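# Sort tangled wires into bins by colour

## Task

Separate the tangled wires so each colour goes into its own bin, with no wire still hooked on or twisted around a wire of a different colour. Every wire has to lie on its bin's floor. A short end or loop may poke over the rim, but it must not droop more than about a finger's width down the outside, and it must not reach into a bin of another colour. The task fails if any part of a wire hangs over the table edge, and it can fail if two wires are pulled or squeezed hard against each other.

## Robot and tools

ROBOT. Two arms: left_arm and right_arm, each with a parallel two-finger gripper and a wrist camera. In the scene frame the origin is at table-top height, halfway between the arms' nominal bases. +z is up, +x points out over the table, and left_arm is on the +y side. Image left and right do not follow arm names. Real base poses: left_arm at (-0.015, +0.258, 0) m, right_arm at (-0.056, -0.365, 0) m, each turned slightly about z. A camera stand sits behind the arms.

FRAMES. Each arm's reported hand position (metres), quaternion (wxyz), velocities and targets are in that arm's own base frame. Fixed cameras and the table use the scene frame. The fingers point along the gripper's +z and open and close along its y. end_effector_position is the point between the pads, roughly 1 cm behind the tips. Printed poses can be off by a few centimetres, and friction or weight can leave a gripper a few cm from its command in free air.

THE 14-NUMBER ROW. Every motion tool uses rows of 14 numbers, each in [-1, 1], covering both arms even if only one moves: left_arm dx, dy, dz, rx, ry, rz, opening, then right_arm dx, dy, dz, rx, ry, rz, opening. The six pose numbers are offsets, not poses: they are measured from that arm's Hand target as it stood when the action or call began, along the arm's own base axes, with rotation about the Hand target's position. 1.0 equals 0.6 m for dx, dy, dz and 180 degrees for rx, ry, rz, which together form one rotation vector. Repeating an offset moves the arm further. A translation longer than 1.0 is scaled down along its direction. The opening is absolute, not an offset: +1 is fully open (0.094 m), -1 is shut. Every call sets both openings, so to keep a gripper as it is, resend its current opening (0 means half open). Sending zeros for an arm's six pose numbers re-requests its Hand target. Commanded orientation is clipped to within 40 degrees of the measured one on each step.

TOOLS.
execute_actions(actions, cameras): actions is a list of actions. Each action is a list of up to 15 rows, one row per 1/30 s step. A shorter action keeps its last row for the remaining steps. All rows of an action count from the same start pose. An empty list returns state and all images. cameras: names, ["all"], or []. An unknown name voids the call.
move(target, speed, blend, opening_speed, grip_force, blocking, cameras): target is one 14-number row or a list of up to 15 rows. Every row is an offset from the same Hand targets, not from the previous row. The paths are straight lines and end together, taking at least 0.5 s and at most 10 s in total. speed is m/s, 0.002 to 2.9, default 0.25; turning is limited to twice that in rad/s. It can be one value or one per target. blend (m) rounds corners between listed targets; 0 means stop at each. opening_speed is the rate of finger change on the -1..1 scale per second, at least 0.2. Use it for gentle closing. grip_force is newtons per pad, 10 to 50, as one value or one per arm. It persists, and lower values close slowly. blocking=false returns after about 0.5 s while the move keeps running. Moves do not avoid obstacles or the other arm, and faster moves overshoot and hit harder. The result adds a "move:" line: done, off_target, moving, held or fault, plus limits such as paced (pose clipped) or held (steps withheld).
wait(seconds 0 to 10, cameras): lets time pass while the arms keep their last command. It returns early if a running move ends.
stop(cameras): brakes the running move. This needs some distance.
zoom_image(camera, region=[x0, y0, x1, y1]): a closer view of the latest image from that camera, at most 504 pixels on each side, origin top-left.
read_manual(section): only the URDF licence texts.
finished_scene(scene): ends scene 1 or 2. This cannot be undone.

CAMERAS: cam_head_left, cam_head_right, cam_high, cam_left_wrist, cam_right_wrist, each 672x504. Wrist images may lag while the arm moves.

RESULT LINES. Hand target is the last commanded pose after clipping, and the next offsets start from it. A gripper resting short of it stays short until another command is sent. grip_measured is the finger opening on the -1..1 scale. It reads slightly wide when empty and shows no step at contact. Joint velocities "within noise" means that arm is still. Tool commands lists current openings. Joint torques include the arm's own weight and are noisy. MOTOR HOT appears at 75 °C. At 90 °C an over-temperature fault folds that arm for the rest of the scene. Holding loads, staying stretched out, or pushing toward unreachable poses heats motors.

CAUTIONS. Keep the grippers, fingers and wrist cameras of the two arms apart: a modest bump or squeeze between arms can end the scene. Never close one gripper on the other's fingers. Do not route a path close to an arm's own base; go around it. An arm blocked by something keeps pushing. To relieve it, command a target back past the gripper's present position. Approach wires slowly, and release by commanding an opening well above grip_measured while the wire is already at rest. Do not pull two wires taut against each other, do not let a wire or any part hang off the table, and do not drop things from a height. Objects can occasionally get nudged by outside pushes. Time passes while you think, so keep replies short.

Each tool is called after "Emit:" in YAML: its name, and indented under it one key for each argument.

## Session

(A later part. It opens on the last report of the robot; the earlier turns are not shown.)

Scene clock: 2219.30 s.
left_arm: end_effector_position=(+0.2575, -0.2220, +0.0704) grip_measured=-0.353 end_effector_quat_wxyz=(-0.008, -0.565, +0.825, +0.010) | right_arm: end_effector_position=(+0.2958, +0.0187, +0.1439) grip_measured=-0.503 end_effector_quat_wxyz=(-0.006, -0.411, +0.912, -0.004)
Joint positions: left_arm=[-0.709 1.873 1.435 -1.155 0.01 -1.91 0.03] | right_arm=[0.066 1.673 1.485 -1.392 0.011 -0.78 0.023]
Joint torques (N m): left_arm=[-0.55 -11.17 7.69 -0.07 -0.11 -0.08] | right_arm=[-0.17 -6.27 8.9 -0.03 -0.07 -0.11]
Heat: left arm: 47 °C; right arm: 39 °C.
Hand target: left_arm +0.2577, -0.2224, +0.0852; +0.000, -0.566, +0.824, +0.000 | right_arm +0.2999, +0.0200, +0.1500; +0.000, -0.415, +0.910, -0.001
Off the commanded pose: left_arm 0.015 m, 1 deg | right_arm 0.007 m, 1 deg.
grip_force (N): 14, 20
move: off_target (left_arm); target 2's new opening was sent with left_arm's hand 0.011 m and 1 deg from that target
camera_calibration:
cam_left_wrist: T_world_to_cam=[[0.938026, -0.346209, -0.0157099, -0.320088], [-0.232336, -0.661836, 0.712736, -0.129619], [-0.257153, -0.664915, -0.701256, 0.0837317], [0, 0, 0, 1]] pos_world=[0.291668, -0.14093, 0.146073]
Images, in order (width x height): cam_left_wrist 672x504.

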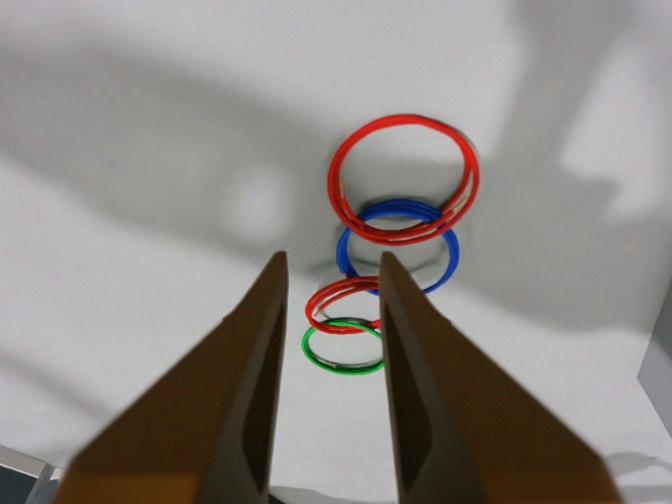

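Emit:
move:
  target:
    - [0.045,-0.008,-0.015,0,0,-0.5,-0.35, 0,0,0,0,0,0,-0.5]
    - [0.0842,-0.018,-0.075,0,0,-0.9944,-0.35, 0,0,0,0,0,0,-0.5]
    - [0.0842,-0.018,-0.14,0,0,-0.9944,-0.35, 0,0,0,0,0,0,-0.5]
  speed: [0.5,0.5,0.06]
  blend: [0.02,0,0]
  cameras: ["cam_left_wrist"]

Emit:
zoom_image:
  camera: "cam_left_wrist"
  region: [250, 130, 590, 350]

Scene clock: 2247.13 s.
left_arm: end_effector_position=(+0.3083, -0.2346, +0.0170) grip_measured=-0.353 end_effector_quat_wxyz=(+0.008, +0.819, +0.574, +0.006) | right_arm: end_effector_position=(+0.2958, +0.0187, +0.1439) grip_measured=-0.503 end_effector_quat_wxyz=(-0.006, -0.411, +0.912, -0.004)
Joint positions: left_arm=[-0.656 2.064 1.485 -0.974 -0.007 1.264 0.03] | right_arm=[0.066 1.673 1.485 -1.392 0.011 -0.78 0.023]
Joint torques (N m): left_arm=[0.4 -7.92 4.71 0.68 0.04 0.06] | right_arm=[-0.31 -6.31 8.99 -0.04 -0.08 -0.1]
Heat: left arm: 48 °C; right arm: 39 °C.
Hand target: left_arm +0.3083, -0.2331, +0.0013; +0.000, +0.819, +0.574, +0.000 | right_arm +0.2999, +0.0200, +0.1500; +0.000, -0.415, +0.910, -0.001
Off the commanded pose: left_arm 0.016 m, 1 deg | right_arm 0.007 m, 1 deg.
grip_force (N): 14, 20
move: off_target (left_arm)
camera_calibration:
cam_left_wrist: T_world_to_cam=[[-0.944926, 0.327113, -0.0106142, 0.365385], [0.222545, 0.665966, 0.712013, 0.0831278], [0.239977, 0.670437, -0.702086, 0.210933], [0, 0, 0, 1]] pos_world=[0.276142, -0.3163, 0.0927836]
Images, in order (width x height): cam_left_wrist 672x504.

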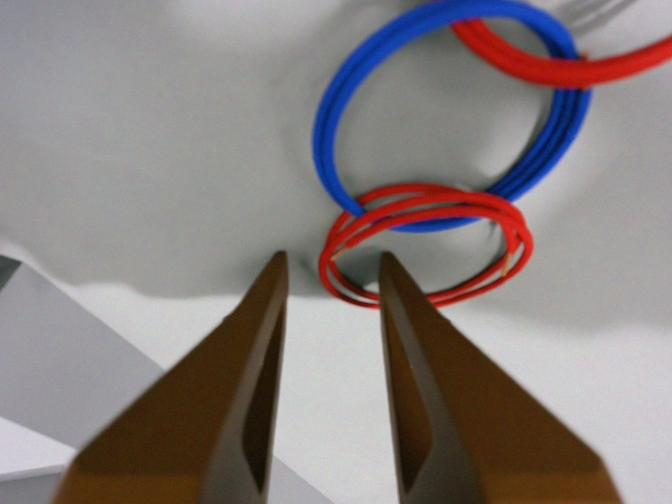

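Scaled by 1.482 from the camera's 672x504 image, which has a finer 960x720 frame.

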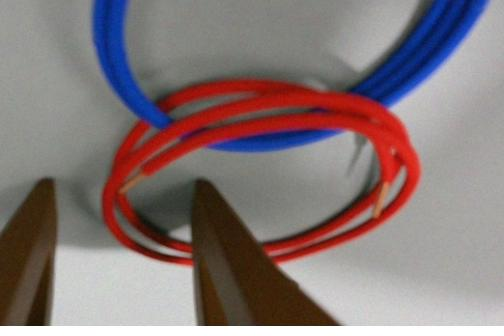

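Emit:
move:
  target: [0,0,0.0,0,0,0,-1, 0,0,0,0,0,0,-0.5]
  speed: 0.05
  cameras: ["cam_left_wrist"]

Emit:
zoom_image:
  camera: "cam_left_wrist"
  region: [250, 130, 590, 350]

Scene clock: 2261.80 s.
left_arm: end_effector_position=(+0.3093, -0.2354, +0.0171) grip_measured=-0.927 end_effector_quat_wxyz=(+0.010, +0.819, +0.574, +0.007) | right_arm: end_effector_position=(+0.2958, +0.0187, +0.1439) grip_measured=-0.503 end_effector_quat_wxyz=(-0.006, -0.411, +0.912, -0.004)
Joint positions: left_arm=[-0.656 2.064 1.485 -0.969 -0.007 1.264 0.003] | right_arm=[0.066 1.673 1.485 -1.392 0.011 -0.78 0.023]
Joint torques (N m): left_arm=[0.39 -7.9 4.75 0.63 0.03 0.05] | right_arm=[-0.28 -6.23 8.99 -0.03 -0.04 -0.11]
Heat: left arm: 46 °C; right arm: 39 °C.
Hand target: left_arm +0.3083, -0.2331, +0.0013; +0.000, +0.819, +0.574, +0.000 | right_arm +0.2999, +0.0200, +0.1500; +0.000, -0.415, +0.910, -0.001
Off the commanded pose: left_arm 0.016 m, 1 deg | right_arm 0.007 m, 1 deg.
grip_force (N): 14, 20
move: off_target (left_arm)
camera_calibration:
cam_left_wrist: T_world_to_cam=[[-0.944877, 0.327048, -0.0156875, 0.366785], [0.219517, 0.668302, 0.710764, 0.084918], [0.242938, 0.668141, -0.703256, 0.209833], [0, 0, 0, 1]] pos_world=[0.276949, -0.316905, 0.0929639]
Images, in order (width x height): cam_left_wrist 672x504.

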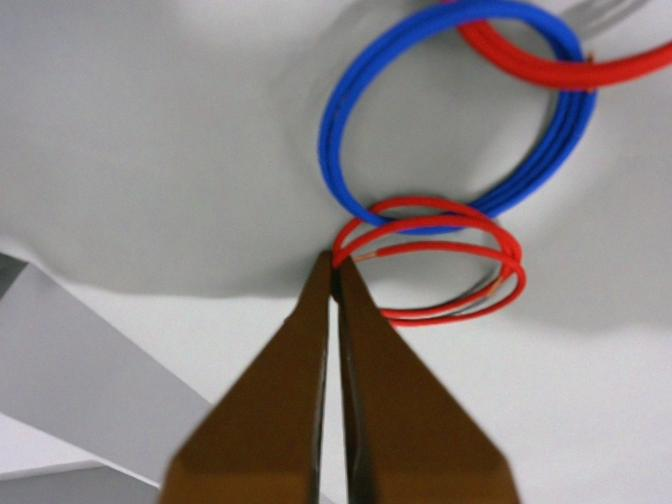

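Scaled by 1.482 from the camera's 672x504 image, which has a finer 960x720 frame.

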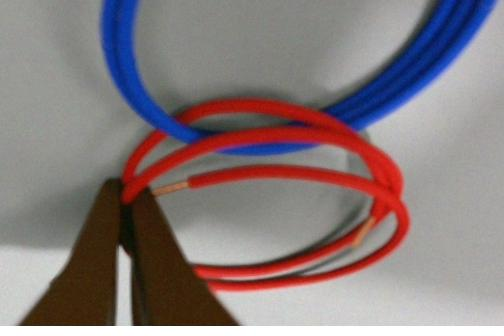

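Emit:
move:
  target:
    - [0,0,0.04,0,0,0,-1, 0,0,0,0,0,0,-0.5]
    - [0.0027,0.0153,0.04,0,0,0.1111,-1, 0,0,0,0,0,0,-0.5]
    - [-0.0005,0.0322,0.04,0,0,0.2333,-1, 0,0,0,0,0,0,-0.5]
    - [-0.0105,0.0472,0.04,0,0,0.3611,-1, 0,0,0,0,0,0,-0.5]
    - [-0.0255,0.0572,0.04,0,0,0.4889,-1, 0,0,0,0,0,0,-0.5]
    - [-0.043,0.0603,0.04,0,0,0.6167,-1, 0,0,0,0,0,0,-0.5]
    - [-0.0607,0.0565,0.04,0,0,0.7444,-1, 0,0,0,0,0,0,-0.5]
    - [-0.0752,0.046,0.04,0,0,0.8722,-1, 0,0,0,0,0,0,-0.5]
    - [-0.0843,0.0315,0.04,0,0,0.9944,-1, 0,0,0,0,0,0,-0.5]
  speed: [0.08,0.3,0.3,0.3,0.3,0.3,0.3,0.3,0.3]
  blend: [0.004,0.004,0.004,0.004,0.004,0.004,0.004,0.004,0]
  cameras: ["cam_left_wrist"]

Emit:
zoom_image:
  camera: "cam_left_wrist"
  region: [290, 150, 550, 380]

Scene clock: 2285.10 s.
left_arm: end_effector_position=(+0.2582, -0.2132, +0.0159) grip_measured=-0.929 end_effector_quat_wxyz=(-0.007, -0.565, +0.825, +0.012) | right_arm: end_effector_position=(+0.2958, +0.0187, +0.1439) grip_measured=-0.503 end_effector_quat_wxyz=(-0.006, -0.411, +0.912, -0.004)
Joint positions: left_arm=[-0.689 1.921 1.271 -0.949 0.007 -1.89 0.003] | right_arm=[0.066 1.673 1.485 -1.392 0.011 -0.78 0.023]
Joint torques (N m): left_arm=[-0.61 -11.7 4.97 0.24 -0.07 -0.11] | right_arm=[-0.17 -6.3 8.84 -0.03 -0.07 -0.11]
Heat: left arm: 46 °C; right arm: 39 °C.
Hand target: left_arm +0.2576, -0.2142, +0.0253; +0.000, -0.566, +0.824, +0.000 | right_arm +0.2999, +0.0200, +0.1500; +0.000, -0.415, +0.910, -0.001
Off the commanded pose: left_arm 0.010 m, 2 deg | right_arm 0.007 m, 1 deg.
grip_force (N): 14, 20
move: done
camera_calibration:
cam_left_wrist: T_world_to_cam=[[0.937718, -0.346884, -0.0188719, -0.318577], [-0.231799, -0.665225, 0.70975, -0.0855327], [-0.258755, -0.661171, -0.7042, 0.0527631], [0, 0, 0, 1]] pos_world=[0.292562, -0.132523, 0.0918505]
Images, in order (width x height): cam_left_wrist 672x504.

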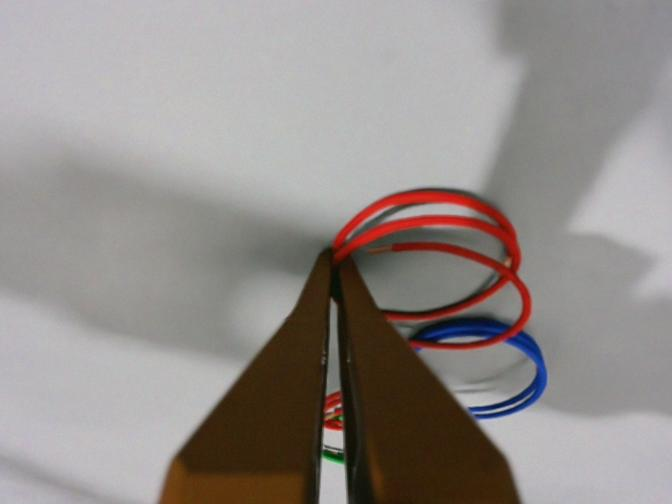

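Scaled by 1.938 from the camera's 672x504 image, which has a finer 960x720 frame.

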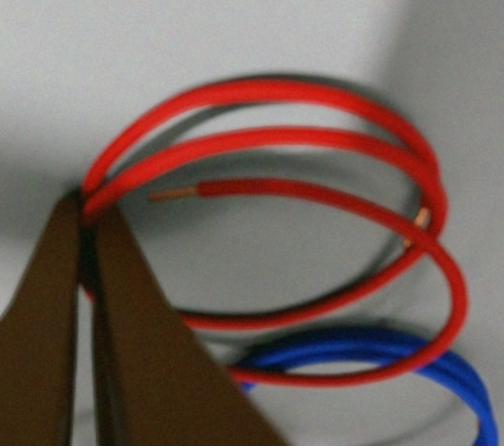

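Emit:
move:
  target: [0,0.0,0.15,0,0,0,-1, 0,0,0,0,0,0,-0.5]
  speed: 0.08
  cameras: ["cam_left_wrist", "cam_high"]

Emit:
zoom_image:
  camera: "cam_left_wrist"
  region: [290, 150, 600, 420]

Scene clock: 2293.33 s.
left_arm: end_effector_position=(+0.2585, -0.2134, +0.0987) grip_measured=-0.929 end_effector_quat_wxyz=(-0.008, -0.565, +0.825, +0.014) | right_arm: end_effector_position=(+0.2958, +0.0187, +0.1439) grip_measured=-0.503 end_effector_quat_wxyz=(-0.006, -0.411, +0.912, -0.004)
Joint positions: left_arm=[-0.689 1.847 1.513 -1.268 0.007 -1.891 0.003] | right_arm=[0.066 1.673 1.485 -1.392 0.011 -0.78 0.023]
Joint torques (N m): left_arm=[-0.65 -11.29 7.98 -0.09 -0.08 -0.09] | right_arm=[-0.16 -6.28 8.98 -0.04 -0.05 -0.14]
Heat: left arm: 46 °C; right arm: 39 °C.
Hand target: left_arm +0.2576, -0.2142, +0.1153; +0.000, -0.566, +0.824, +0.000 | right_arm +0.2999, +0.0200, +0.1500; +0.000, -0.415, +0.910, -0.001
Off the commanded pose: left_arm 0.017 m, 2 deg | right_arm 0.007 m, 1 deg.
grip_force (N): 14, 20
move: off_target (left_arm)
camera_calibration:
cam_left_wrist: T_world_to_cam=[[0.937911, -0.346196, -0.0217179, -0.316992], [-0.229695, -0.666765, 0.708989, -0.145222], [-0.25993, -0.659979, -0.704885, 0.111597], [0, 0, 0, 1]] pos_world=[0.292961, -0.132918, 0.174739]
Images, in order (width x height): cam_high 672x504, cam_left_wrist 672x504.

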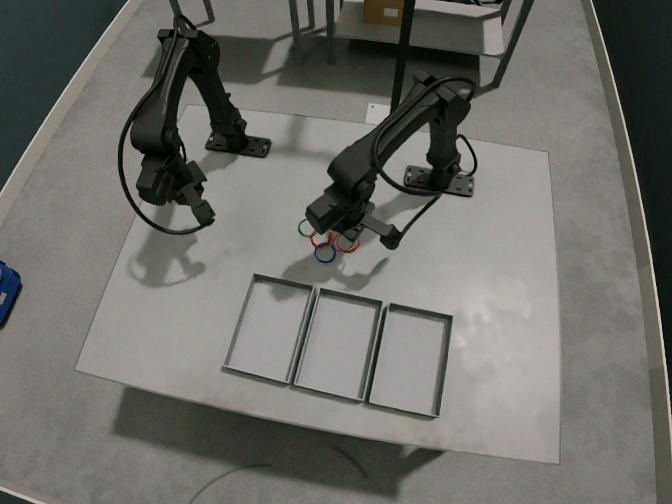

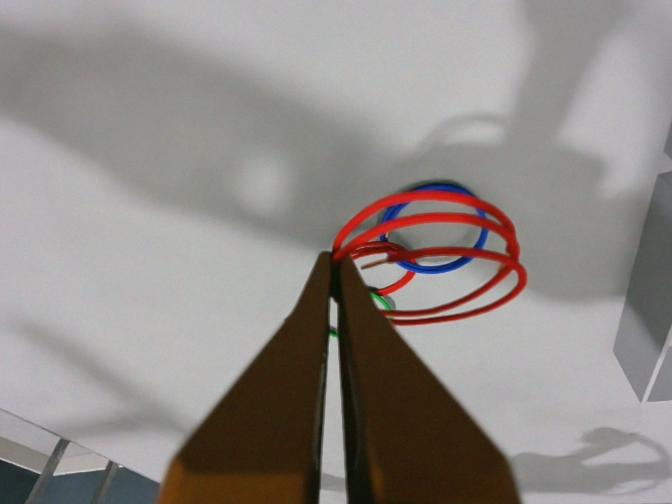

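Scaled by 1.626 from the camera's 672x504 image, which has a finer 960x720 frame.

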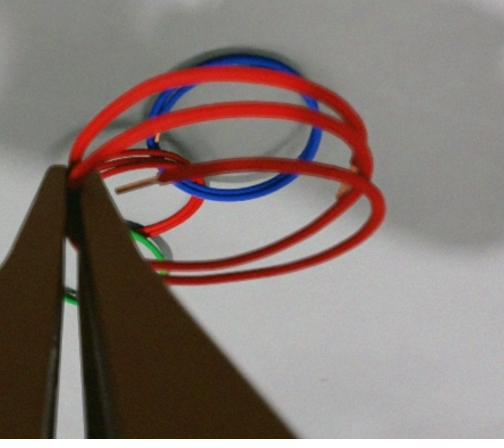

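Emit:
move:
  target: [0.324,0.2375,0.05,0,0,0,-1, 0,0,0,0,0,0,-0.5]
  speed: 0.2
  cameras: ["cam_left_wrist", "cam_high", "cam_head_left"]

Scene clock: 2325.87 s.
left_arm: end_effector_position=(+0.4512, -0.0709, +0.1524) grip_measured=-0.929 end_effector_quat_wxyz=(+0.035, -0.569, +0.821, -0.041) | right_arm: end_effector_position=(+0.2958, +0.0187, +0.1439) grip_measured=-0.503 end_effector_quat_wxyz=(-0.006, -0.411, +0.912, -0.004)
Joint positions: left_arm=[-0.154 2.28 2.373 -1.558 0.011 -1.366 0.003] | right_arm=[0.066 1.673 1.485 -1.392 0.011 -0.78 0.023]
Joint torques (N m): left_arm=[-0.47 -9.89 8.14 0.34 -0.11 0.03] | right_arm=[-0.24 -6.34 8.87 0 -0.08 -0.11]
Heat: left arm: 47 °C; right arm: 39 °C.
Hand target: left_arm +0.4520, -0.0717, +0.1453; +0.000, -0.566, +0.824, +0.000 | right_arm +0.2999, +0.0200, +0.1500; +0.000, -0.415, +0.910, -0.001
Off the commanded pose: left_arm 0.007 m, 6 deg | right_arm 0.007 m, 1 deg.
joint sent to its limit (left arm) — joint 4 (wrist pitch), lower limit. The joint targets are off in orientation, not in position.
grip_force (N): 14, 20
move: off_target (left_arm)
camera_calibration:
cam_left_wrist: T_world_to_cam=[[0.935039, -0.335151, 0.115651, -0.466045], [-0.316022, -0.639987, 0.70039, -0.0018722], [-0.160721, -0.691441, -0.704328, 0.246484], [0, 0, 0, 1]] pos_world=[0.474794, 0.0130355, 0.228815]
Images, in order (width x height): cam_head_left 672x504, cam_high 672x504, cam_left_wrist 672x504.

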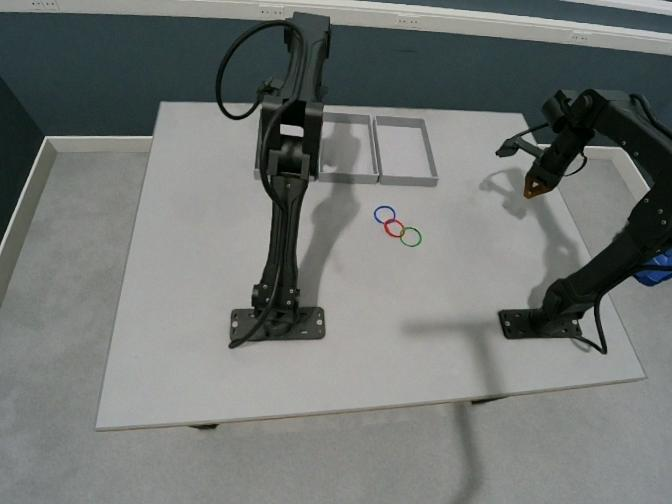

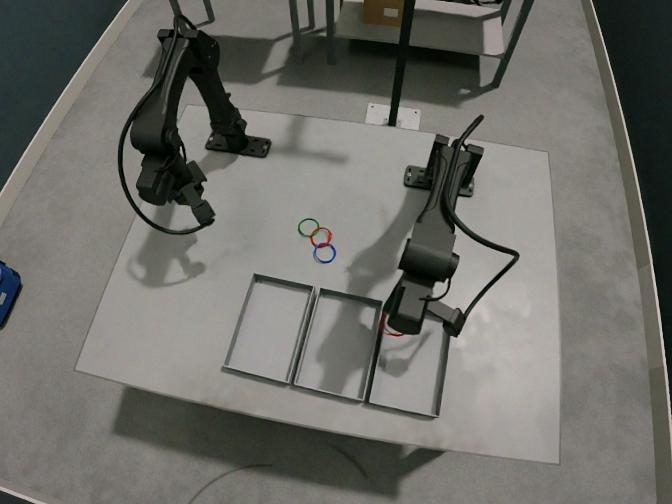

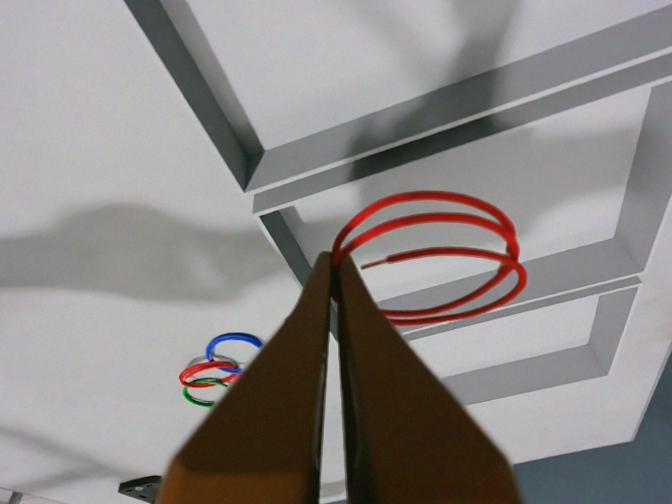

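Emit:
move:
  target:
    - [0.005,0.017,-0.15,0,0,0,-1, 0,0,0,0,0,0,-0.5]
    - [0.005,0.017,-0.215,0,0,0,-1, 0,0,0,0,0,0,-0.5]
  speed: [0.15,0.06]
  cameras: ["cam_left_wrist", "cam_high"]

Scene clock: 2339.27 s.
left_arm: end_effector_position=(+0.4570, -0.0658, +0.0330) grip_measured=-0.929 end_effector_quat_wxyz=(+0.007, -0.565, +0.825, -0.014) | right_arm: end_effector_position=(+0.2958, +0.0187, +0.1439) grip_measured=-0.503 end_effector_quat_wxyz=(-0.006, -0.411, +0.912, -0.004)
Joint positions: left_arm=[-0.141 2.339 1.999 -1.201 0.011 -1.342 0.003] | right_arm=[0.066 1.673 1.485 -1.392 0.011 -0.78 0.023]
Joint torques (N m): left_arm=[0.31 -10.3 5.48 0.48 -0.12 0] | right_arm=[-0.21 -6.12 8.9 -0.01 -0.07 -0.13]
Heat: left arm: 46 °C; right arm: 39 °C.
Hand target: left_arm +0.4551, -0.0615, +0.0164; +0.000, -0.566, +0.824, +0.000 | right_arm +0.2999, +0.0200, +0.1500; +0.000, -0.415, +0.910, -0.001
Off the commanded pose: left_arm 0.017 m, 2 deg | right_arm 0.007 m, 1 deg.
grip_force (N): 14, 20
move: off_target (left_arm)
camera_calibration:
cam_left_wrist: T_world_to_cam=[[0.937045, -0.346818, 0.0408003, -0.455249], [-0.270099, -0.645746, 0.714184, 0.0650552], [-0.221345, -0.680242, -0.698768, 0.195098], [0, 0, 0, 1]] pos_world=[0.487344, 0.0168347, 0.108441]
Images, in order (width x height): cam_high 672x504, cam_left_wrist 672x504.

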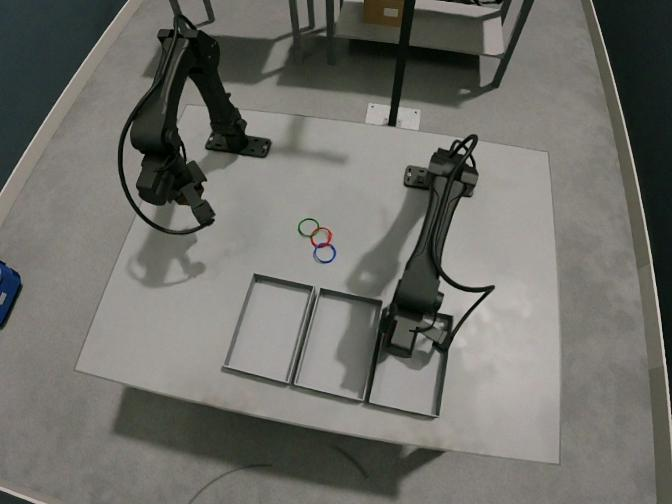

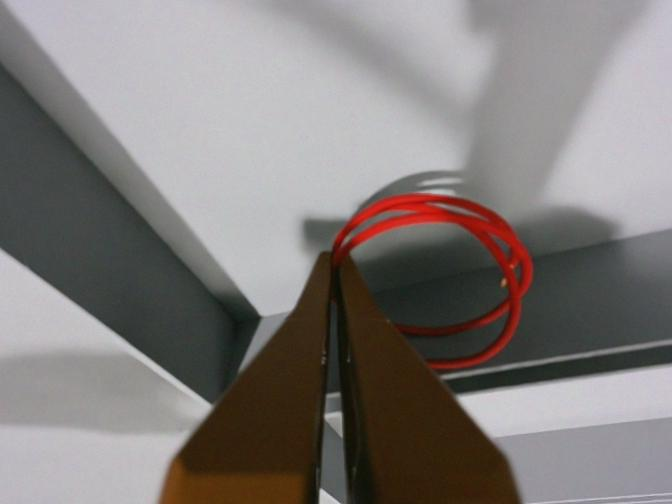

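Emit:
move:
  target:
    - [0.0,0.04,0.0,0,0,0,-1, 0,0,0,0,0,0,-0.5]
    - [0.0,0.04,-0.025,0,0,0,-1, 0,0,0,0,0,0,-0.5]
  speed: [0.1,0.05]
  cameras: ["cam_left_wrist"]

Scene clock: 2351.53 s.
left_arm: end_effector_position=(+0.4578, -0.0388, +0.0213) grip_measured=-0.929 end_effector_quat_wxyz=(+0.007, -0.567, +0.823, -0.013) | right_arm: end_effector_position=(+0.2958, +0.0187, +0.1439) grip_measured=-0.503 end_effector_quat_wxyz=(-0.006, -0.411, +0.912, -0.004)
Joint positions: left_arm=[-0.082 2.339 1.953 -1.158 0.011 -1.29 0.003] | right_arm=[0.066 1.673 1.485 -1.392 0.011 -0.78 0.023]
Joint torques (N m): left_arm=[-0.2 -10.3 4.36 0.68 -0.11 0.01] | right_arm=[-0.13 -6.22 9.11 0.03 -0.04 -0.11]
Heat: left arm: 47 °C; right arm: 39 °C.
Hand target: left_arm +0.4551, -0.0375, +0.0013; +0.000, -0.566, +0.824, +0.000 | right_arm +0.2999, +0.0200, +0.1500; +0.000, -0.415, +0.910, -0.001
Off the commanded pose: left_arm 0.020 m, 2 deg | right_arm 0.007 m, 1 deg.
grip_force (N): 14, 20
move: off_target (left_arm)
camera_calibration:
cam_left_wrist: T_world_to_cam=[[0.939404, -0.340737, 0.0376618, -0.446882], [-0.26392, -0.648724, 0.713795, 0.0881242], [-0.218784, -0.680481, -0.699342, 0.204338], [0, 0, 0, 1]] pos_world=[0.487767, 0.0439474, 0.0968301]
Images, in order (width x height): cam_left_wrist 672x504.

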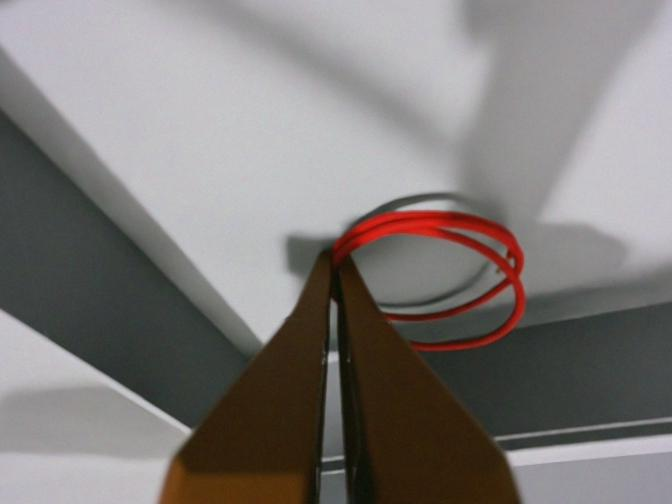

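Emit:
move:
  target:
    - [0,0,-0.008,0,0,0,-0.5, 0,0,0,0,0,0,-0.5]
    - [0,0,0.2,0,0,0,-0.5, 0,0,0,0,0,0,-0.5]
  speed: [0.04,0.12]
  opening_speed: 0.5
  cameras: ["cam_left_wrist"]

Scene clock: 2359.53 s.
left_arm: end_effector_position=(+0.4562, -0.0391, +0.1267) grip_measured=-0.503 end_effector_quat_wxyz=(+0.014, -0.567, +0.823, -0.020) | right_arm: end_effector_position=(+0.2958, +0.0187, +0.1439) grip_measured=-0.503 end_effector_quat_wxyz=(-0.006, -0.411, +0.912, -0.004)
Joint positions: left_arm=[-0.082 2.339 2.374 -1.558 0.013 -1.289 0.023] | right_arm=[0.066 1.673 1.485 -1.392 0.011 -0.78 0.023]
Joint torques (N m): left_arm=[-0.25 -11.04 7.25 0.23 -0.13 0] | right_arm=[-0.21 -6.24 8.96 -0.03 -0.11 -0.11]
Heat: left arm: 47 °C; right arm: 39 °C.
Hand target: left_arm +0.4551, -0.0375, +0.1214; +0.000, -0.566, +0.824, +0.000 | right_arm +0.2999, +0.0200, +0.1500; +0.000, -0.415, +0.910, -0.001
Off the commanded pose: left_arm 0.006 m, 3 deg | right_arm 0.007 m, 1 deg.
joint sent to its limit (left arm) — joint 4 (wrist pitch), lower limit. The joint targets still meet the commanded pose.
grip_force (N): 14, 20
move: off_target (left_arm)
camera_calibration:
cam_left_wrist: T_world_to_cam=[[0.938104, -0.341376, 0.0585118, -0.451546], [-0.279277, -0.645633, 0.710747, 0.0197505], [-0.204855, -0.683096, -0.70101, 0.271317], [0, 0, 0, 1]] pos_world=[0.484693, 0.0439402, 0.202579]
Images, in order (width x height): cam_left_wrist 672x504.

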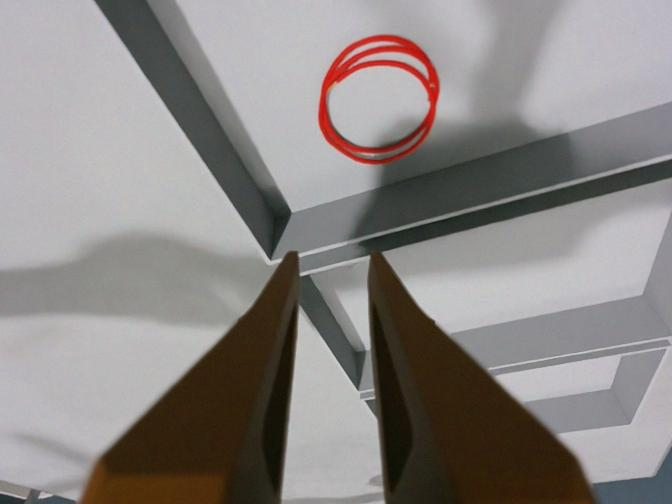

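Emit:
move:
  target: [-0.3668,-0.3792,-0.0423,0.0588,-0.2892,-0.6008,-0.35, 0,0,0,0,0,0,-0.5]
  speed: 0.35
  cameras: ["cam_left_wrist"]

Emit:
zoom_image:
  camera: "cam_left_wrist"
  region: [260, 60, 560, 290]

Scene clock: 2376.53 s.
left_arm: end_effector_position=(+0.2357, -0.2633, +0.0878) grip_measured=-0.353 end_effector_quat_wxyz=(+0.339, +0.360, +0.858, -0.139) | right_arm: end_effector_position=(+0.2958, +0.0187, +0.1439) grip_measured=-0.503 end_effector_quat_wxyz=(-0.006, -0.411, +0.912, -0.004)
Joint positions: left_arm=[-0.873 1.312 0.653 -0.163 -0.058 -0.056 0.03] | right_arm=[0.066 1.673 1.485 -1.392 0.011 -0.78 0.023]
Joint torques (N m): left_arm=[-0.16 -6.46 6.02 2.01 0.02 0.02] | right_arm=[-0.17 -6.17 9.05 -0.03 -0.07 -0.12]
Heat: left arm: 48 °C; right arm: 39 °C.
Hand target: left_arm +0.2349, -0.2650, +0.0959; +0.352, +0.361, +0.851, -0.149 | right_arm +0.2999, +0.0200, +0.1500; +0.000, -0.415, +0.910, -0.001
Off the commanded pose: left_arm 0.008 m, 2 deg | right_arm 0.007 m, 1 deg.
grip_force (N): 14, 20
move: done
camera_calibration:
cam_left_wrist: T_world_to_cam=[[-0.708493, -0.7056, 0.0128585, -0.0226619], [-0.704674, 0.708318, 0.0414719, 0.356564], [-0.0383705, 0.0203215, -0.999057, 0.217846], [0, 0, 0, 1]] pos_world=[0.243564, -0.272978, 0.203145]
Images, in order (width x height): cam_left_wrist 672x504.

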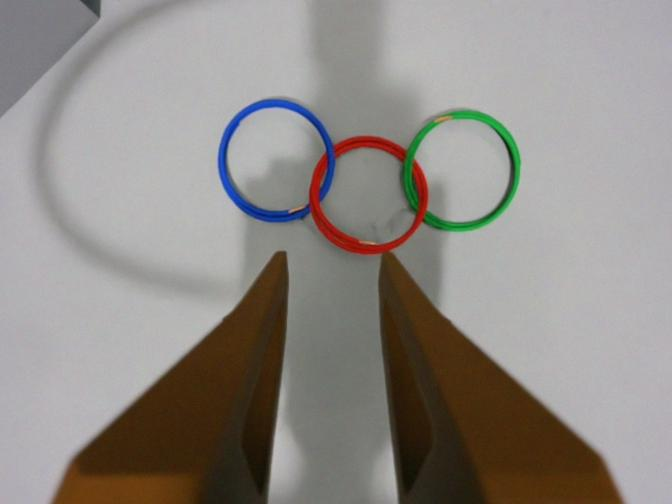

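Scaled by 1.680 from the camera's 672x504 image, which has a finer 960x720 frame.

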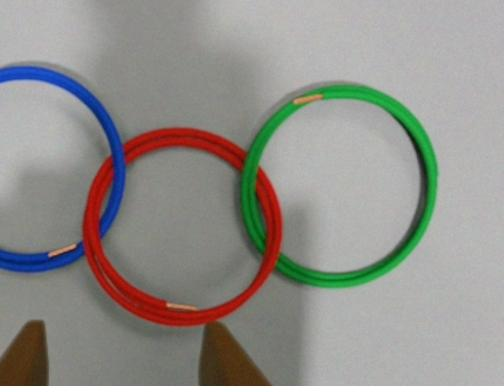

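Emit:
zoom_image:
  camera: "cam_left_wrist"
  region: [205, 85, 345, 235]

Emit:
zoom_image:
  camera: "cam_left_wrist"
  region: [295, 95, 445, 265]

Emit:
zoom_image:
  camera: "cam_left_wrist"
  region: [390, 95, 540, 245]

Scaled by 3.360 from the camera's 672x504 image, which has a finer 960x720 frame.

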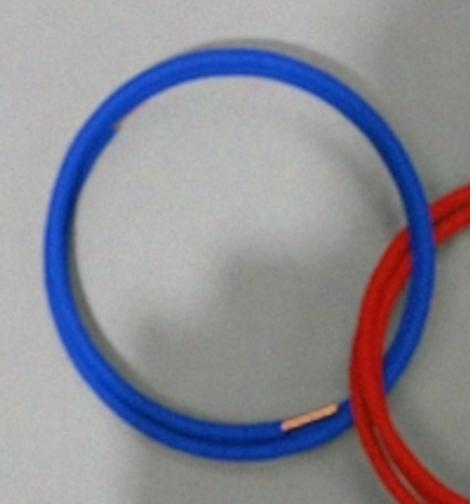

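Scaled by 2.965 from the camera's 672x504 image, which has a finer 960x720 frame.

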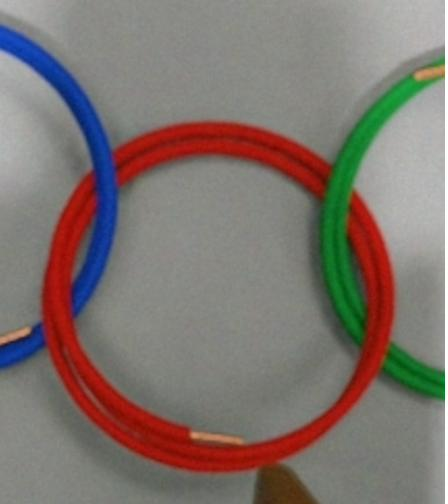

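Scaled by 3.360 from the camera's 672x504 image, which has a finer 960x720 frame.

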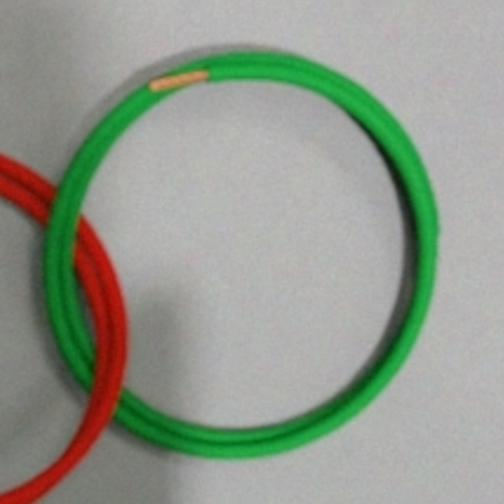

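Emit:
move:
  target: [0.115,-0.055,-0.0367,0.2849,-0.0525,-0.5704,-0.35, 0,0,0,0,0,0,-0.5]
  speed: 0.35
  cameras: ["cam_left_wrist"]

Scene clock: 2425.53 s.
left_arm: end_effector_position=(+0.3279, -0.3170, +0.0853) grip_measured=-0.353 end_effector_quat_wxyz=(+0.073, +0.956, +0.281, +0.040) | right_arm: end_effector_position=(+0.2958, +0.0187, +0.1439) grip_measured=-0.503 end_effector_quat_wxyz=(-0.006, -0.411, +0.912, -0.004)
Joint positions: left_arm=[-0.77 2.142 1.869 -1.132 0.002 1.8 0.03] | right_arm=[0.066 1.673 1.485 -1.392 0.011 -0.78 0.023]
Joint torques (N m): left_arm=[-0.4 -9.2 8.72 -0.94 0.02 1.18] | right_arm=[-0.13 -6.32 8.91 0 -0.06 -0.11]
Heat: left arm: 44 °C; right arm: 39 °C.
Hand target: left_arm +0.3040, -0.2979, +0.0738; +0.000, +0.976, +0.216, +0.000 | right_arm +0.2999, +0.0200, +0.1500; +0.000, -0.415, +0.910, -0.001
Off the commanded pose: left_arm 0.033 m, 12 deg | right_arm 0.007 m, 1 deg.
grip_force (N): 14, 20
move: off_target (left_arm)
camera_calibration:
cam_left_wrist: T_world_to_cam=[[-0.545582, 0.824035, -0.152665, 0.450382], [0.50359, 0.467965, 0.726227, -0.0710505], [0.669879, 0.319336, -0.670289, 0.0543881], [0, 0, 0, 1]] pos_world=[0.245067, -0.35525, 0.156812]
Images, in order (width x height): cam_left_wrist 672x504.

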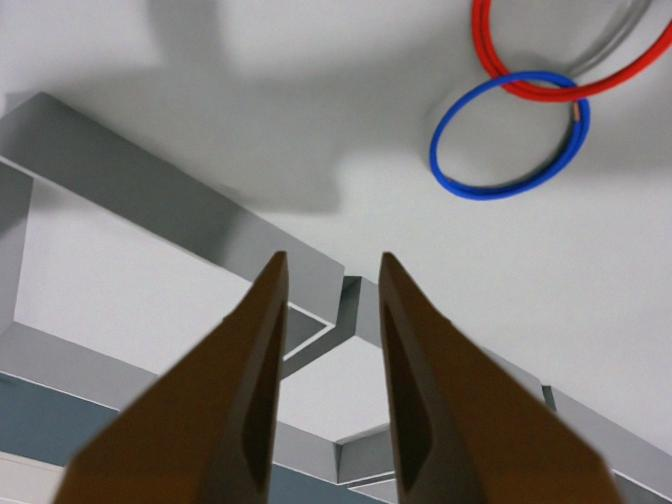

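Emit:
move:
  target: [0,0,0,0,0,0.111,-0.35, 0,0,0,0,0,0,-0.5]
  speed: 0.25
  cameras: ["cam_left_wrist"]

Scene clock: 2434.87 s.
left_arm: end_effector_position=(+0.3089, -0.2983, +0.0800) grip_measured=-0.353 end_effector_quat_wxyz=(+0.019, +0.920, +0.391, +0.010) | right_arm: end_effector_position=(+0.2958, +0.0187, +0.1439) grip_measured=-0.503 end_effector_quat_wxyz=(-0.006, -0.411, +0.912, -0.004)
Joint positions: left_arm=[-0.772 2.161 1.891 -1.258 -0.005 1.566 0.03] | right_arm=[0.066 1.673 1.485 -1.392 0.011 -0.78 0.023]
Joint torques (N m): left_arm=[-0.51 -9.21 8.46 -0.02 0.02 0.15] | right_arm=[-0.24 -6.24 8.99 -0.01 -0.07 -0.12]
Heat: left arm: 44 °C; right arm: 39 °C.
Hand target: left_arm +0.3040, -0.2980, +0.0739; +0.000, +0.924, +0.382, +0.000 | right_arm +0.2999, +0.0200, +0.1500; +0.000, -0.415, +0.910, -0.001
Off the commanded pose: left_arm 0.008 m, 3 deg | right_arm 0.007 m, 1 deg.
grip_force (N): 14, 20
move: off_target (left_arm)
camera_calibration:
cam_left_wrist: T_world_to_cam=[[-0.730395, 0.682219, -0.0331871, 0.428999], [0.4604, 0.527639, 0.713883, -0.0343847], [0.504535, 0.506137, -0.699478, 0.166764], [0, 0, 0, 1]] pos_world=[0.245031, -0.358934, 0.155432]
Images, in order (width x height): cam_left_wrist 672x504.

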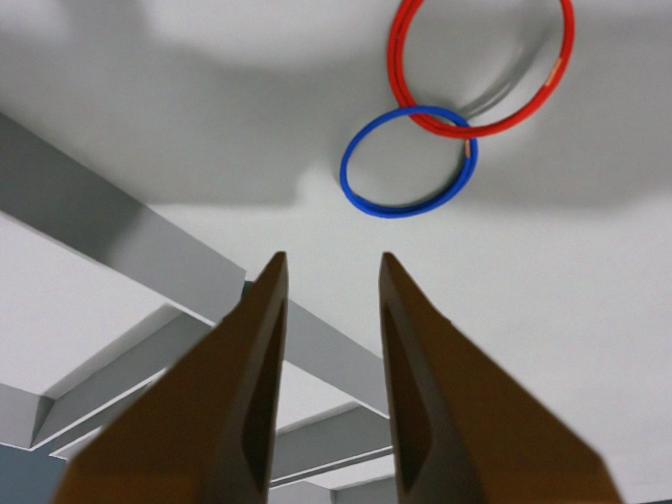

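Emit:
move:
  target:
    - [0.022,0.0293,-0.065,0,0,0,-0.35, 0,0,0,0,0,0,-0.5]
    - [0.022,0.0293,-0.1207,0,0,0,-0.35, 0,0,0,0,0,0,-0.5]
  speed: [0.15,0.06]
  cameras: ["cam_left_wrist"]

Emit:
zoom_image:
  camera: "cam_left_wrist"
  region: [250, 130, 590, 350]

Scene clock: 2451.17 s.
left_arm: end_effector_position=(+0.3195, -0.2804, +0.0239) grip_measured=-0.352 end_effector_quat_wxyz=(+0.010, +0.920, +0.391, +0.008) | right_arm: end_effector_position=(+0.2958, +0.0187, +0.1439) grip_measured=-0.503 end_effector_quat_wxyz=(-0.006, -0.411, +0.912, -0.004)
Joint positions: left_arm=[-0.725 2.191 1.715 -1.068 -0.006 1.613 0.03] | right_arm=[0.066 1.673 1.485 -1.392 0.011 -0.78 0.023]
Joint torques (N m): left_arm=[-0.13 -8.55 4.12 0.79 0.03 0.17] | right_arm=[-0.29 -6.37 8.96 0.01 -0.08 -0.1]
Heat: left arm: 44 °C; right arm: 39 °C.
Hand target: left_arm +0.3171, -0.2804, +0.0015; +0.000, +0.924, +0.382, +0.000 | right_arm +0.2999, +0.0200, +0.1500; +0.000, -0.415, +0.910, -0.001
Off the commanded pose: left_arm 0.022 m, 2 deg | right_arm 0.007 m, 1 deg.
grip_force (N): 14, 20
move: off_target (left_arm)
camera_calibration:
cam_left_wrist: T_world_to_cam=[[-0.730693, 0.682506, -0.0165304, 0.422418], [0.467613, 0.517976, 0.716268, -0.0136232], [0.497419, 0.515642, -0.69763, 0.118038], [0, 0, 0, 1]] pos_world=[0.256314, -0.342111, 0.0990873]
Images, in order (width x height): cam_left_wrist 672x504.

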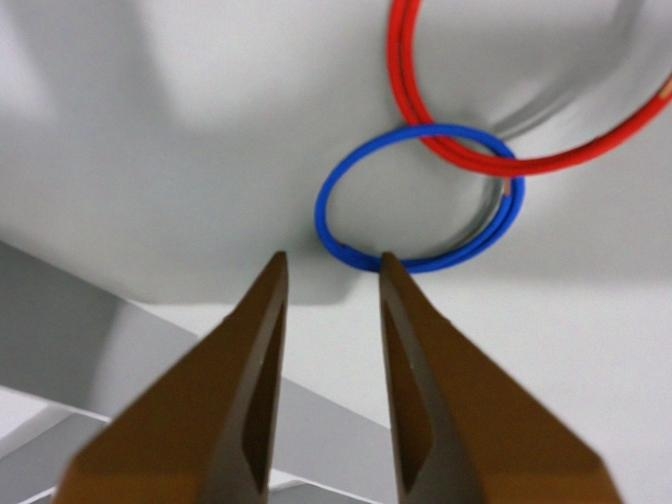

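Scaled by 1.482 from the camera's 672x504 image, which has a finer 960x720 frame.

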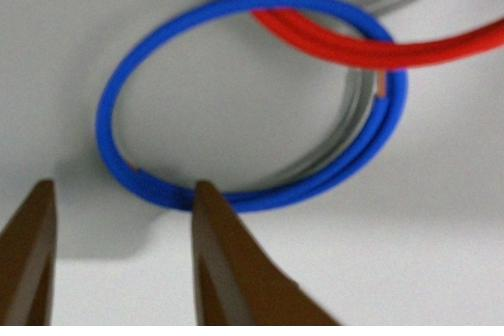

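Emit:
move:
  target:
    - [-0.0085,-0.0152,0.005,0,0,0,-0.35, 0,0,0,0,0,0,-0.5]
    - [-0.0085,-0.0152,-0.0133,0,0,0,-0.35, 0,0,0,0,0,0,-0.5]
  speed: [0.1,0.05]
  cameras: ["cam_left_wrist"]

Emit:
zoom_image:
  camera: "cam_left_wrist"
  region: [250, 130, 590, 350]

Scene clock: 2460.27 s.
left_arm: end_effector_position=(+0.3161, -0.2862, +0.0195) grip_measured=-0.352 end_effector_quat_wxyz=(+0.009, +0.921, +0.388, +0.012) | right_arm: end_effector_position=(+0.2958, +0.0187, +0.1439) grip_measured=-0.503 end_effector_quat_wxyz=(-0.006, -0.411, +0.912, -0.004)
Joint positions: left_arm=[-0.744 2.201 1.712 -1.056 -0.014 1.6 0.03] | right_arm=[0.066 1.673 1.485 -1.392 0.011 -0.78 0.023]
Joint torques (N m): left_arm=[-0.54 -8.06 4.04 0.9 0.11 0.06] | right_arm=[-0.14 -6.38 8.94 -0.05 -0.07 -0.11]
Heat: left arm: 44 °C; right arm: 39 °C.
Hand target: left_arm +0.3120, -0.2895, -0.0065; +0.000, +0.924, +0.382, +0.000 | right_arm +0.2999, +0.0200, +0.1500; +0.000, -0.415, +0.910, -0.001
Off the commanded pose: left_arm 0.027 m, 2 deg | right_arm 0.007 m, 1 deg.
grip_force (N): 14, 20
move: off_target (left_arm)
camera_calibration:
cam_left_wrist: T_world_to_cam=[[-0.726278, 0.687195, -0.0168349, 0.423719], [0.466691, 0.510919, 0.721915, -0.00774858], [0.504698, 0.516455, -0.691777, 0.117503], [0, 0, 0, 1]] pos_world=[0.25205, -0.347904, 0.0940132]
Images, in order (width x height): cam_left_wrist 672x504.

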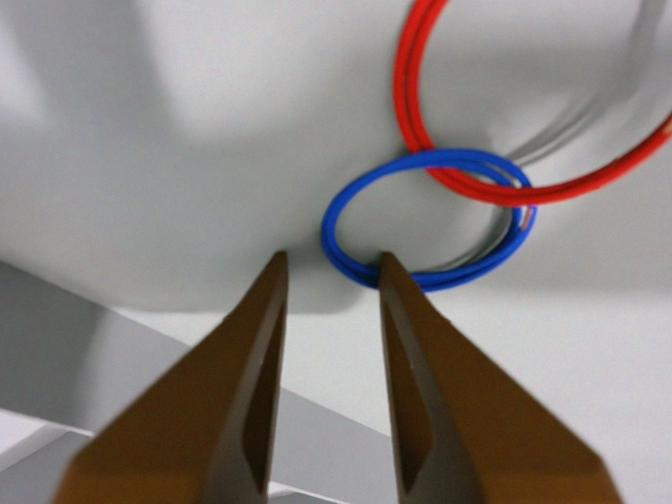

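Scaled by 1.482 from the camera's 672x504 image, which has a finer 960x720 frame.

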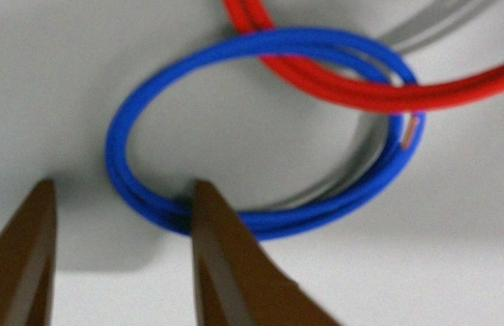

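Emit:
move:
  target: [0.003,0.002,-0.012,0,0,0,-0.35, 0,0,0,0,0,0,-0.5]
  speed: 0.05
  cameras: []

Scene clock: 2467.13 s.
left_arm: end_effector_position=(+0.3160, -0.2861, +0.0188) grip_measured=-0.352 end_effector_quat_wxyz=(+0.009, +0.921, +0.388, +0.012) | right_arm: end_effector_position=(+0.2958, +0.0187, +0.1439) grip_measured=-0.503 end_effector_quat_wxyz=(-0.006, -0.411, +0.912, -0.004)
Joint positions: left_arm=[-0.744 2.201 1.709 -1.052 -0.014 1.6 0.03] | right_arm=[0.066 1.673 1.485 -1.392 0.011 -0.78 0.023]
Joint torques (N m): left_arm=[-0.13 -7.42 3.17 1.11 0.11 0.12] | right_arm=[-0.18 -6.17 9.07 -0.03 -0.07 -0.1]
Heat: left arm: 44 °C; right arm: 39 °C.
Hand target: left_arm +0.3138, -0.2883, -0.0137; +0.000, +0.924, +0.382, +0.000 | right_arm +0.2999, +0.0200, +0.1500; +0.000, -0.415, +0.910, -0.001
Off the commanded pose: left_arm 0.033 m, 2 deg | right_arm 0.007 m, 1 deg.
grip_force (N): 14, 20
move: off_target (left_arm)
No camera images: "cameras" was empty.

Emit:
move:
  target:
    - [0.0,0.0,0.06,0,0,0,-0.35, 0,0,0,0,0,0,-0.5]
    - [0.0,0.0,0.0,0,0,0,-0.35, 0,0,0,0,0,0,-0.5]
  speed: [0.1,0.08]
  cameras: ["cam_left_wrist"]

Emit:
zoom_image:
  camera: "cam_left_wrist"
  region: [250, 130, 590, 350]

Scene clock: 2473.73 s.
left_arm: end_effector_position=(+0.3193, -0.2890, +0.0190) grip_measured=-0.352 end_effector_quat_wxyz=(+0.015, +0.921, +0.388, +0.015) | right_arm: end_effector_position=(+0.2958, +0.0187, +0.1439) grip_measured=-0.503 end_effector_quat_wxyz=(-0.006, -0.411, +0.912, -0.004)
Joint positions: left_arm=[-0.744 2.204 1.715 -1.041 -0.015 1.6 0.03] | right_arm=[0.066 1.673 1.485 -1.392 0.011 -0.78 0.023]
Joint torques (N m): left_arm=[-0.14 -7.68 2.84 1.01 0.11 0.11] | right_arm=[-0.09 -6.31 9.01 0 -0.06 -0.1]
Motor temperatures (°C): left_arm=[30 43 34 35 28 28 29] | right_arm=[30 34 39 30 31 29 28]
Heat: left arm: 43 °C; right arm: 39 °C.
Hand target: left_arm +0.3139, -0.2883, -0.0137; +0.000, +0.924, +0.382, +0.000 | right_arm +0.2999, +0.0200, +0.1500; +0.000, -0.415, +0.910, -0.001
Off the commanded pose: left_arm 0.033 m, 3 deg | right_arm 0.007 m, 1 deg.
grip_force (N): 14, 20
move: off_target (left_arm)
camera_calibration:
cam_left_wrist: T_world_to_cam=[[-0.726054, 0.68694, -0.0309558, 0.428089], [0.458984, 0.517657, 0.722056, -0.00302951], [0.512033, 0.510043, -0.691142, 0.112765], [0, 0, 0, 1]] pos_world=[0.254467, -0.350019, 0.093376]
Images, in order (width x height): cam_left_wrist 672x504.

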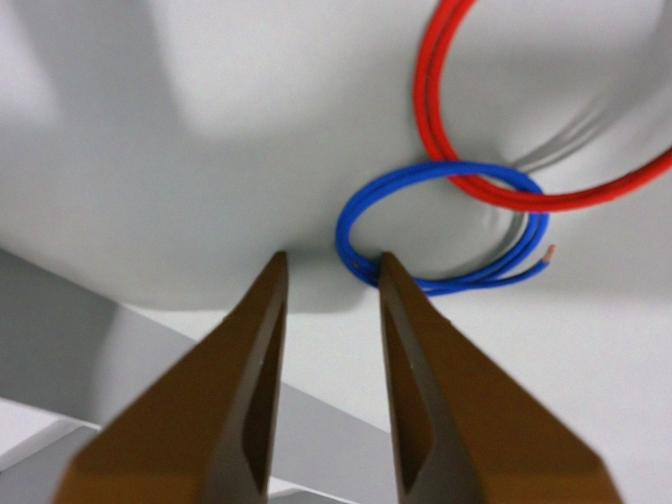

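Scaled by 1.482 from the camera's 672x504 image, which has a finer 960x720 frame.

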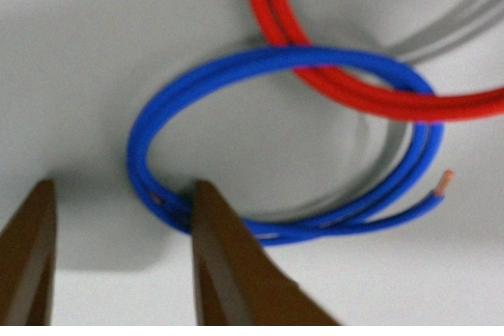

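Emit:
move:
  target: [0,0,0.03,0,0,0,-1, 0,0,0,0,0,0,-0.5]
  speed: 0.05
  cameras: ["cam_left_wrist"]

Emit:
zoom_image:
  camera: "cam_left_wrist"
  region: [250, 130, 590, 350]

Scene clock: 2488.50 s.
left_arm: end_effector_position=(+0.3115, -0.2819, +0.0196) grip_measured=-0.908 end_effector_quat_wxyz=(-0.004, +0.922, +0.388, +0.006) | right_arm: end_effector_position=(+0.2958, +0.0187, +0.1439) grip_measured=-0.503 end_effector_quat_wxyz=(-0.006, -0.411, +0.912, -0.004)
Joint positions: left_arm=[-0.744 2.204 1.718 -1.087 -0.015 1.6 0.004] | right_arm=[0.066 1.673 1.485 -1.392 0.011 -0.78 0.023]
Joint torques (N m): left_arm=[-0.16 -8.88 5.85 0.76 0.11 0.11] | right_arm=[-0.24 -6.24 8.96 0 -0.05 -0.11]
Heat: left arm: 44 °C; right arm: 39 °C.
Hand target: left_arm +0.3139, -0.2883, +0.0043; +0.000, +0.924, +0.382, +0.000 | right_arm +0.2999, +0.0200, +0.1500; +0.000, -0.415, +0.910, -0.001
Off the commanded pose: left_arm 0.017 m, 1 deg | right_arm 0.007 m, 1 deg.
grip_force (N): 14, 20
move: off_target (left_arm)
camera_calibration:
cam_left_wrist: T_world_to_cam=[[-0.726336, 0.68724, 0.0116774, 0.416993], [0.481668, 0.496803, 0.72193, -0.0164872], [0.490338, 0.529988, -0.691868, 0.125833], [0, 0, 0, 1]] pos_world=[0.249118, -0.345073, 0.0940927]
Images, in order (width x height): cam_left_wrist 672x504.

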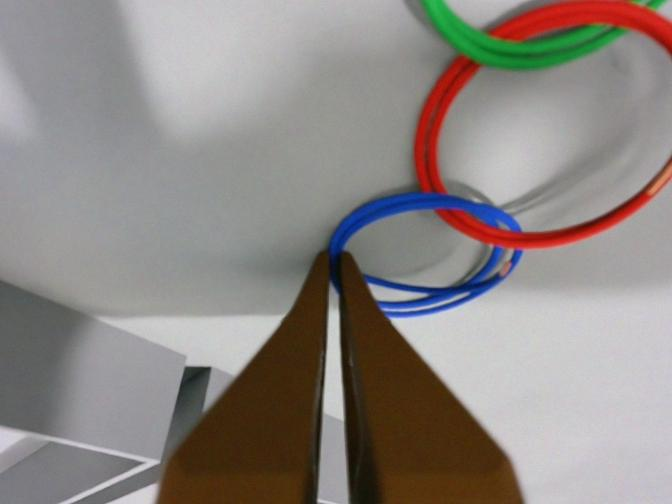

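Scaled by 1.482 from the camera's 672x504 image, which has a finer 960x720 frame.

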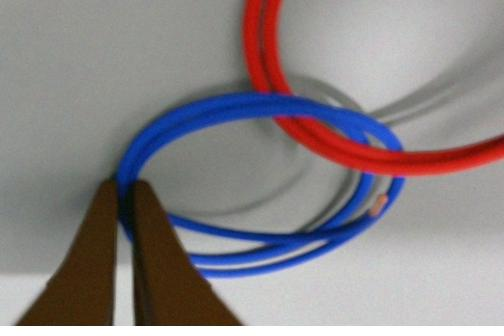

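Emit:
move:
  target: [0,0,0.09,0,0,0,-1, 0,0,0,0,0,0,-0.5]
  speed: 0.08
  cameras: ["cam_left_wrist"]

Emit:
zoom_image:
  camera: "cam_left_wrist"
  region: [290, 130, 590, 370]

Scene clock: 2496.20 s.
left_arm: end_effector_position=(+0.3177, -0.2876, +0.0502) grip_measured=-0.936 end_effector_quat_wxyz=(+0.001, +0.921, +0.389, +0.009) | right_arm: end_effector_position=(+0.2958, +0.0187, +0.1439) grip_measured=-0.503 end_effector_quat_wxyz=(-0.006, -0.411, +0.912, -0.004)
Joint positions: left_arm=[-0.744 2.204 1.842 -1.2 -0.015 1.598 0.003] | right_arm=[0.066 1.673 1.485 -1.392 0.011 -0.78 0.023]
Joint torques (N m): left_arm=[-0.16 -12.08 8.2 -0.11 0.11 0.14] | right_arm=[-0.09 -6.31 9.03 -0.01 -0.09 -0.11]
Heat: left arm: 44 °C; right arm: 39 °C.
Hand target: left_arm +0.3138, -0.2882, +0.0582; +0.000, +0.924, +0.382, +0.000 | right_arm +0.2999, +0.0200, +0.1500; +0.000, -0.415, +0.910, -0.001
Off the commanded pose: left_arm 0.009 m, 1 deg | right_arm 0.007 m, 1 deg.
grip_force (N): 14, 20
move: done
camera_calibration:
cam_left_wrist: T_world_to_cam=[[-0.727711, 0.685883, 0.000597996, 0.425685], [0.474814, 0.503141, 0.722081, -0.0347888], [0.494962, 0.525751, -0.691808, 0.144399], [0, 0, 0, 1]] pos_world=[0.254822, -0.350384, 0.124762]
Images, in order (width x height): cam_left_wrist 672x504.

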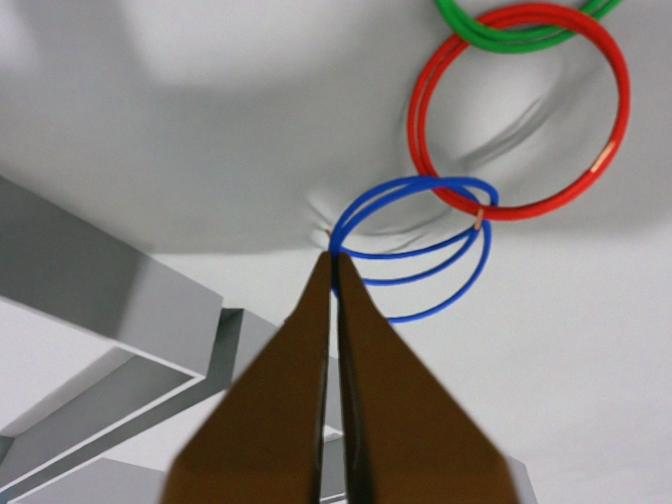

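Scaled by 1.680 from the camera's 672x504 image, which has a finer 960x720 frame.

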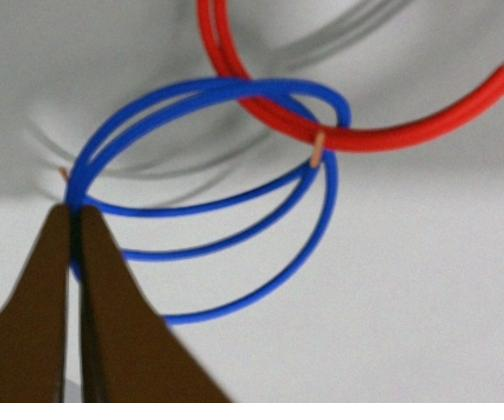

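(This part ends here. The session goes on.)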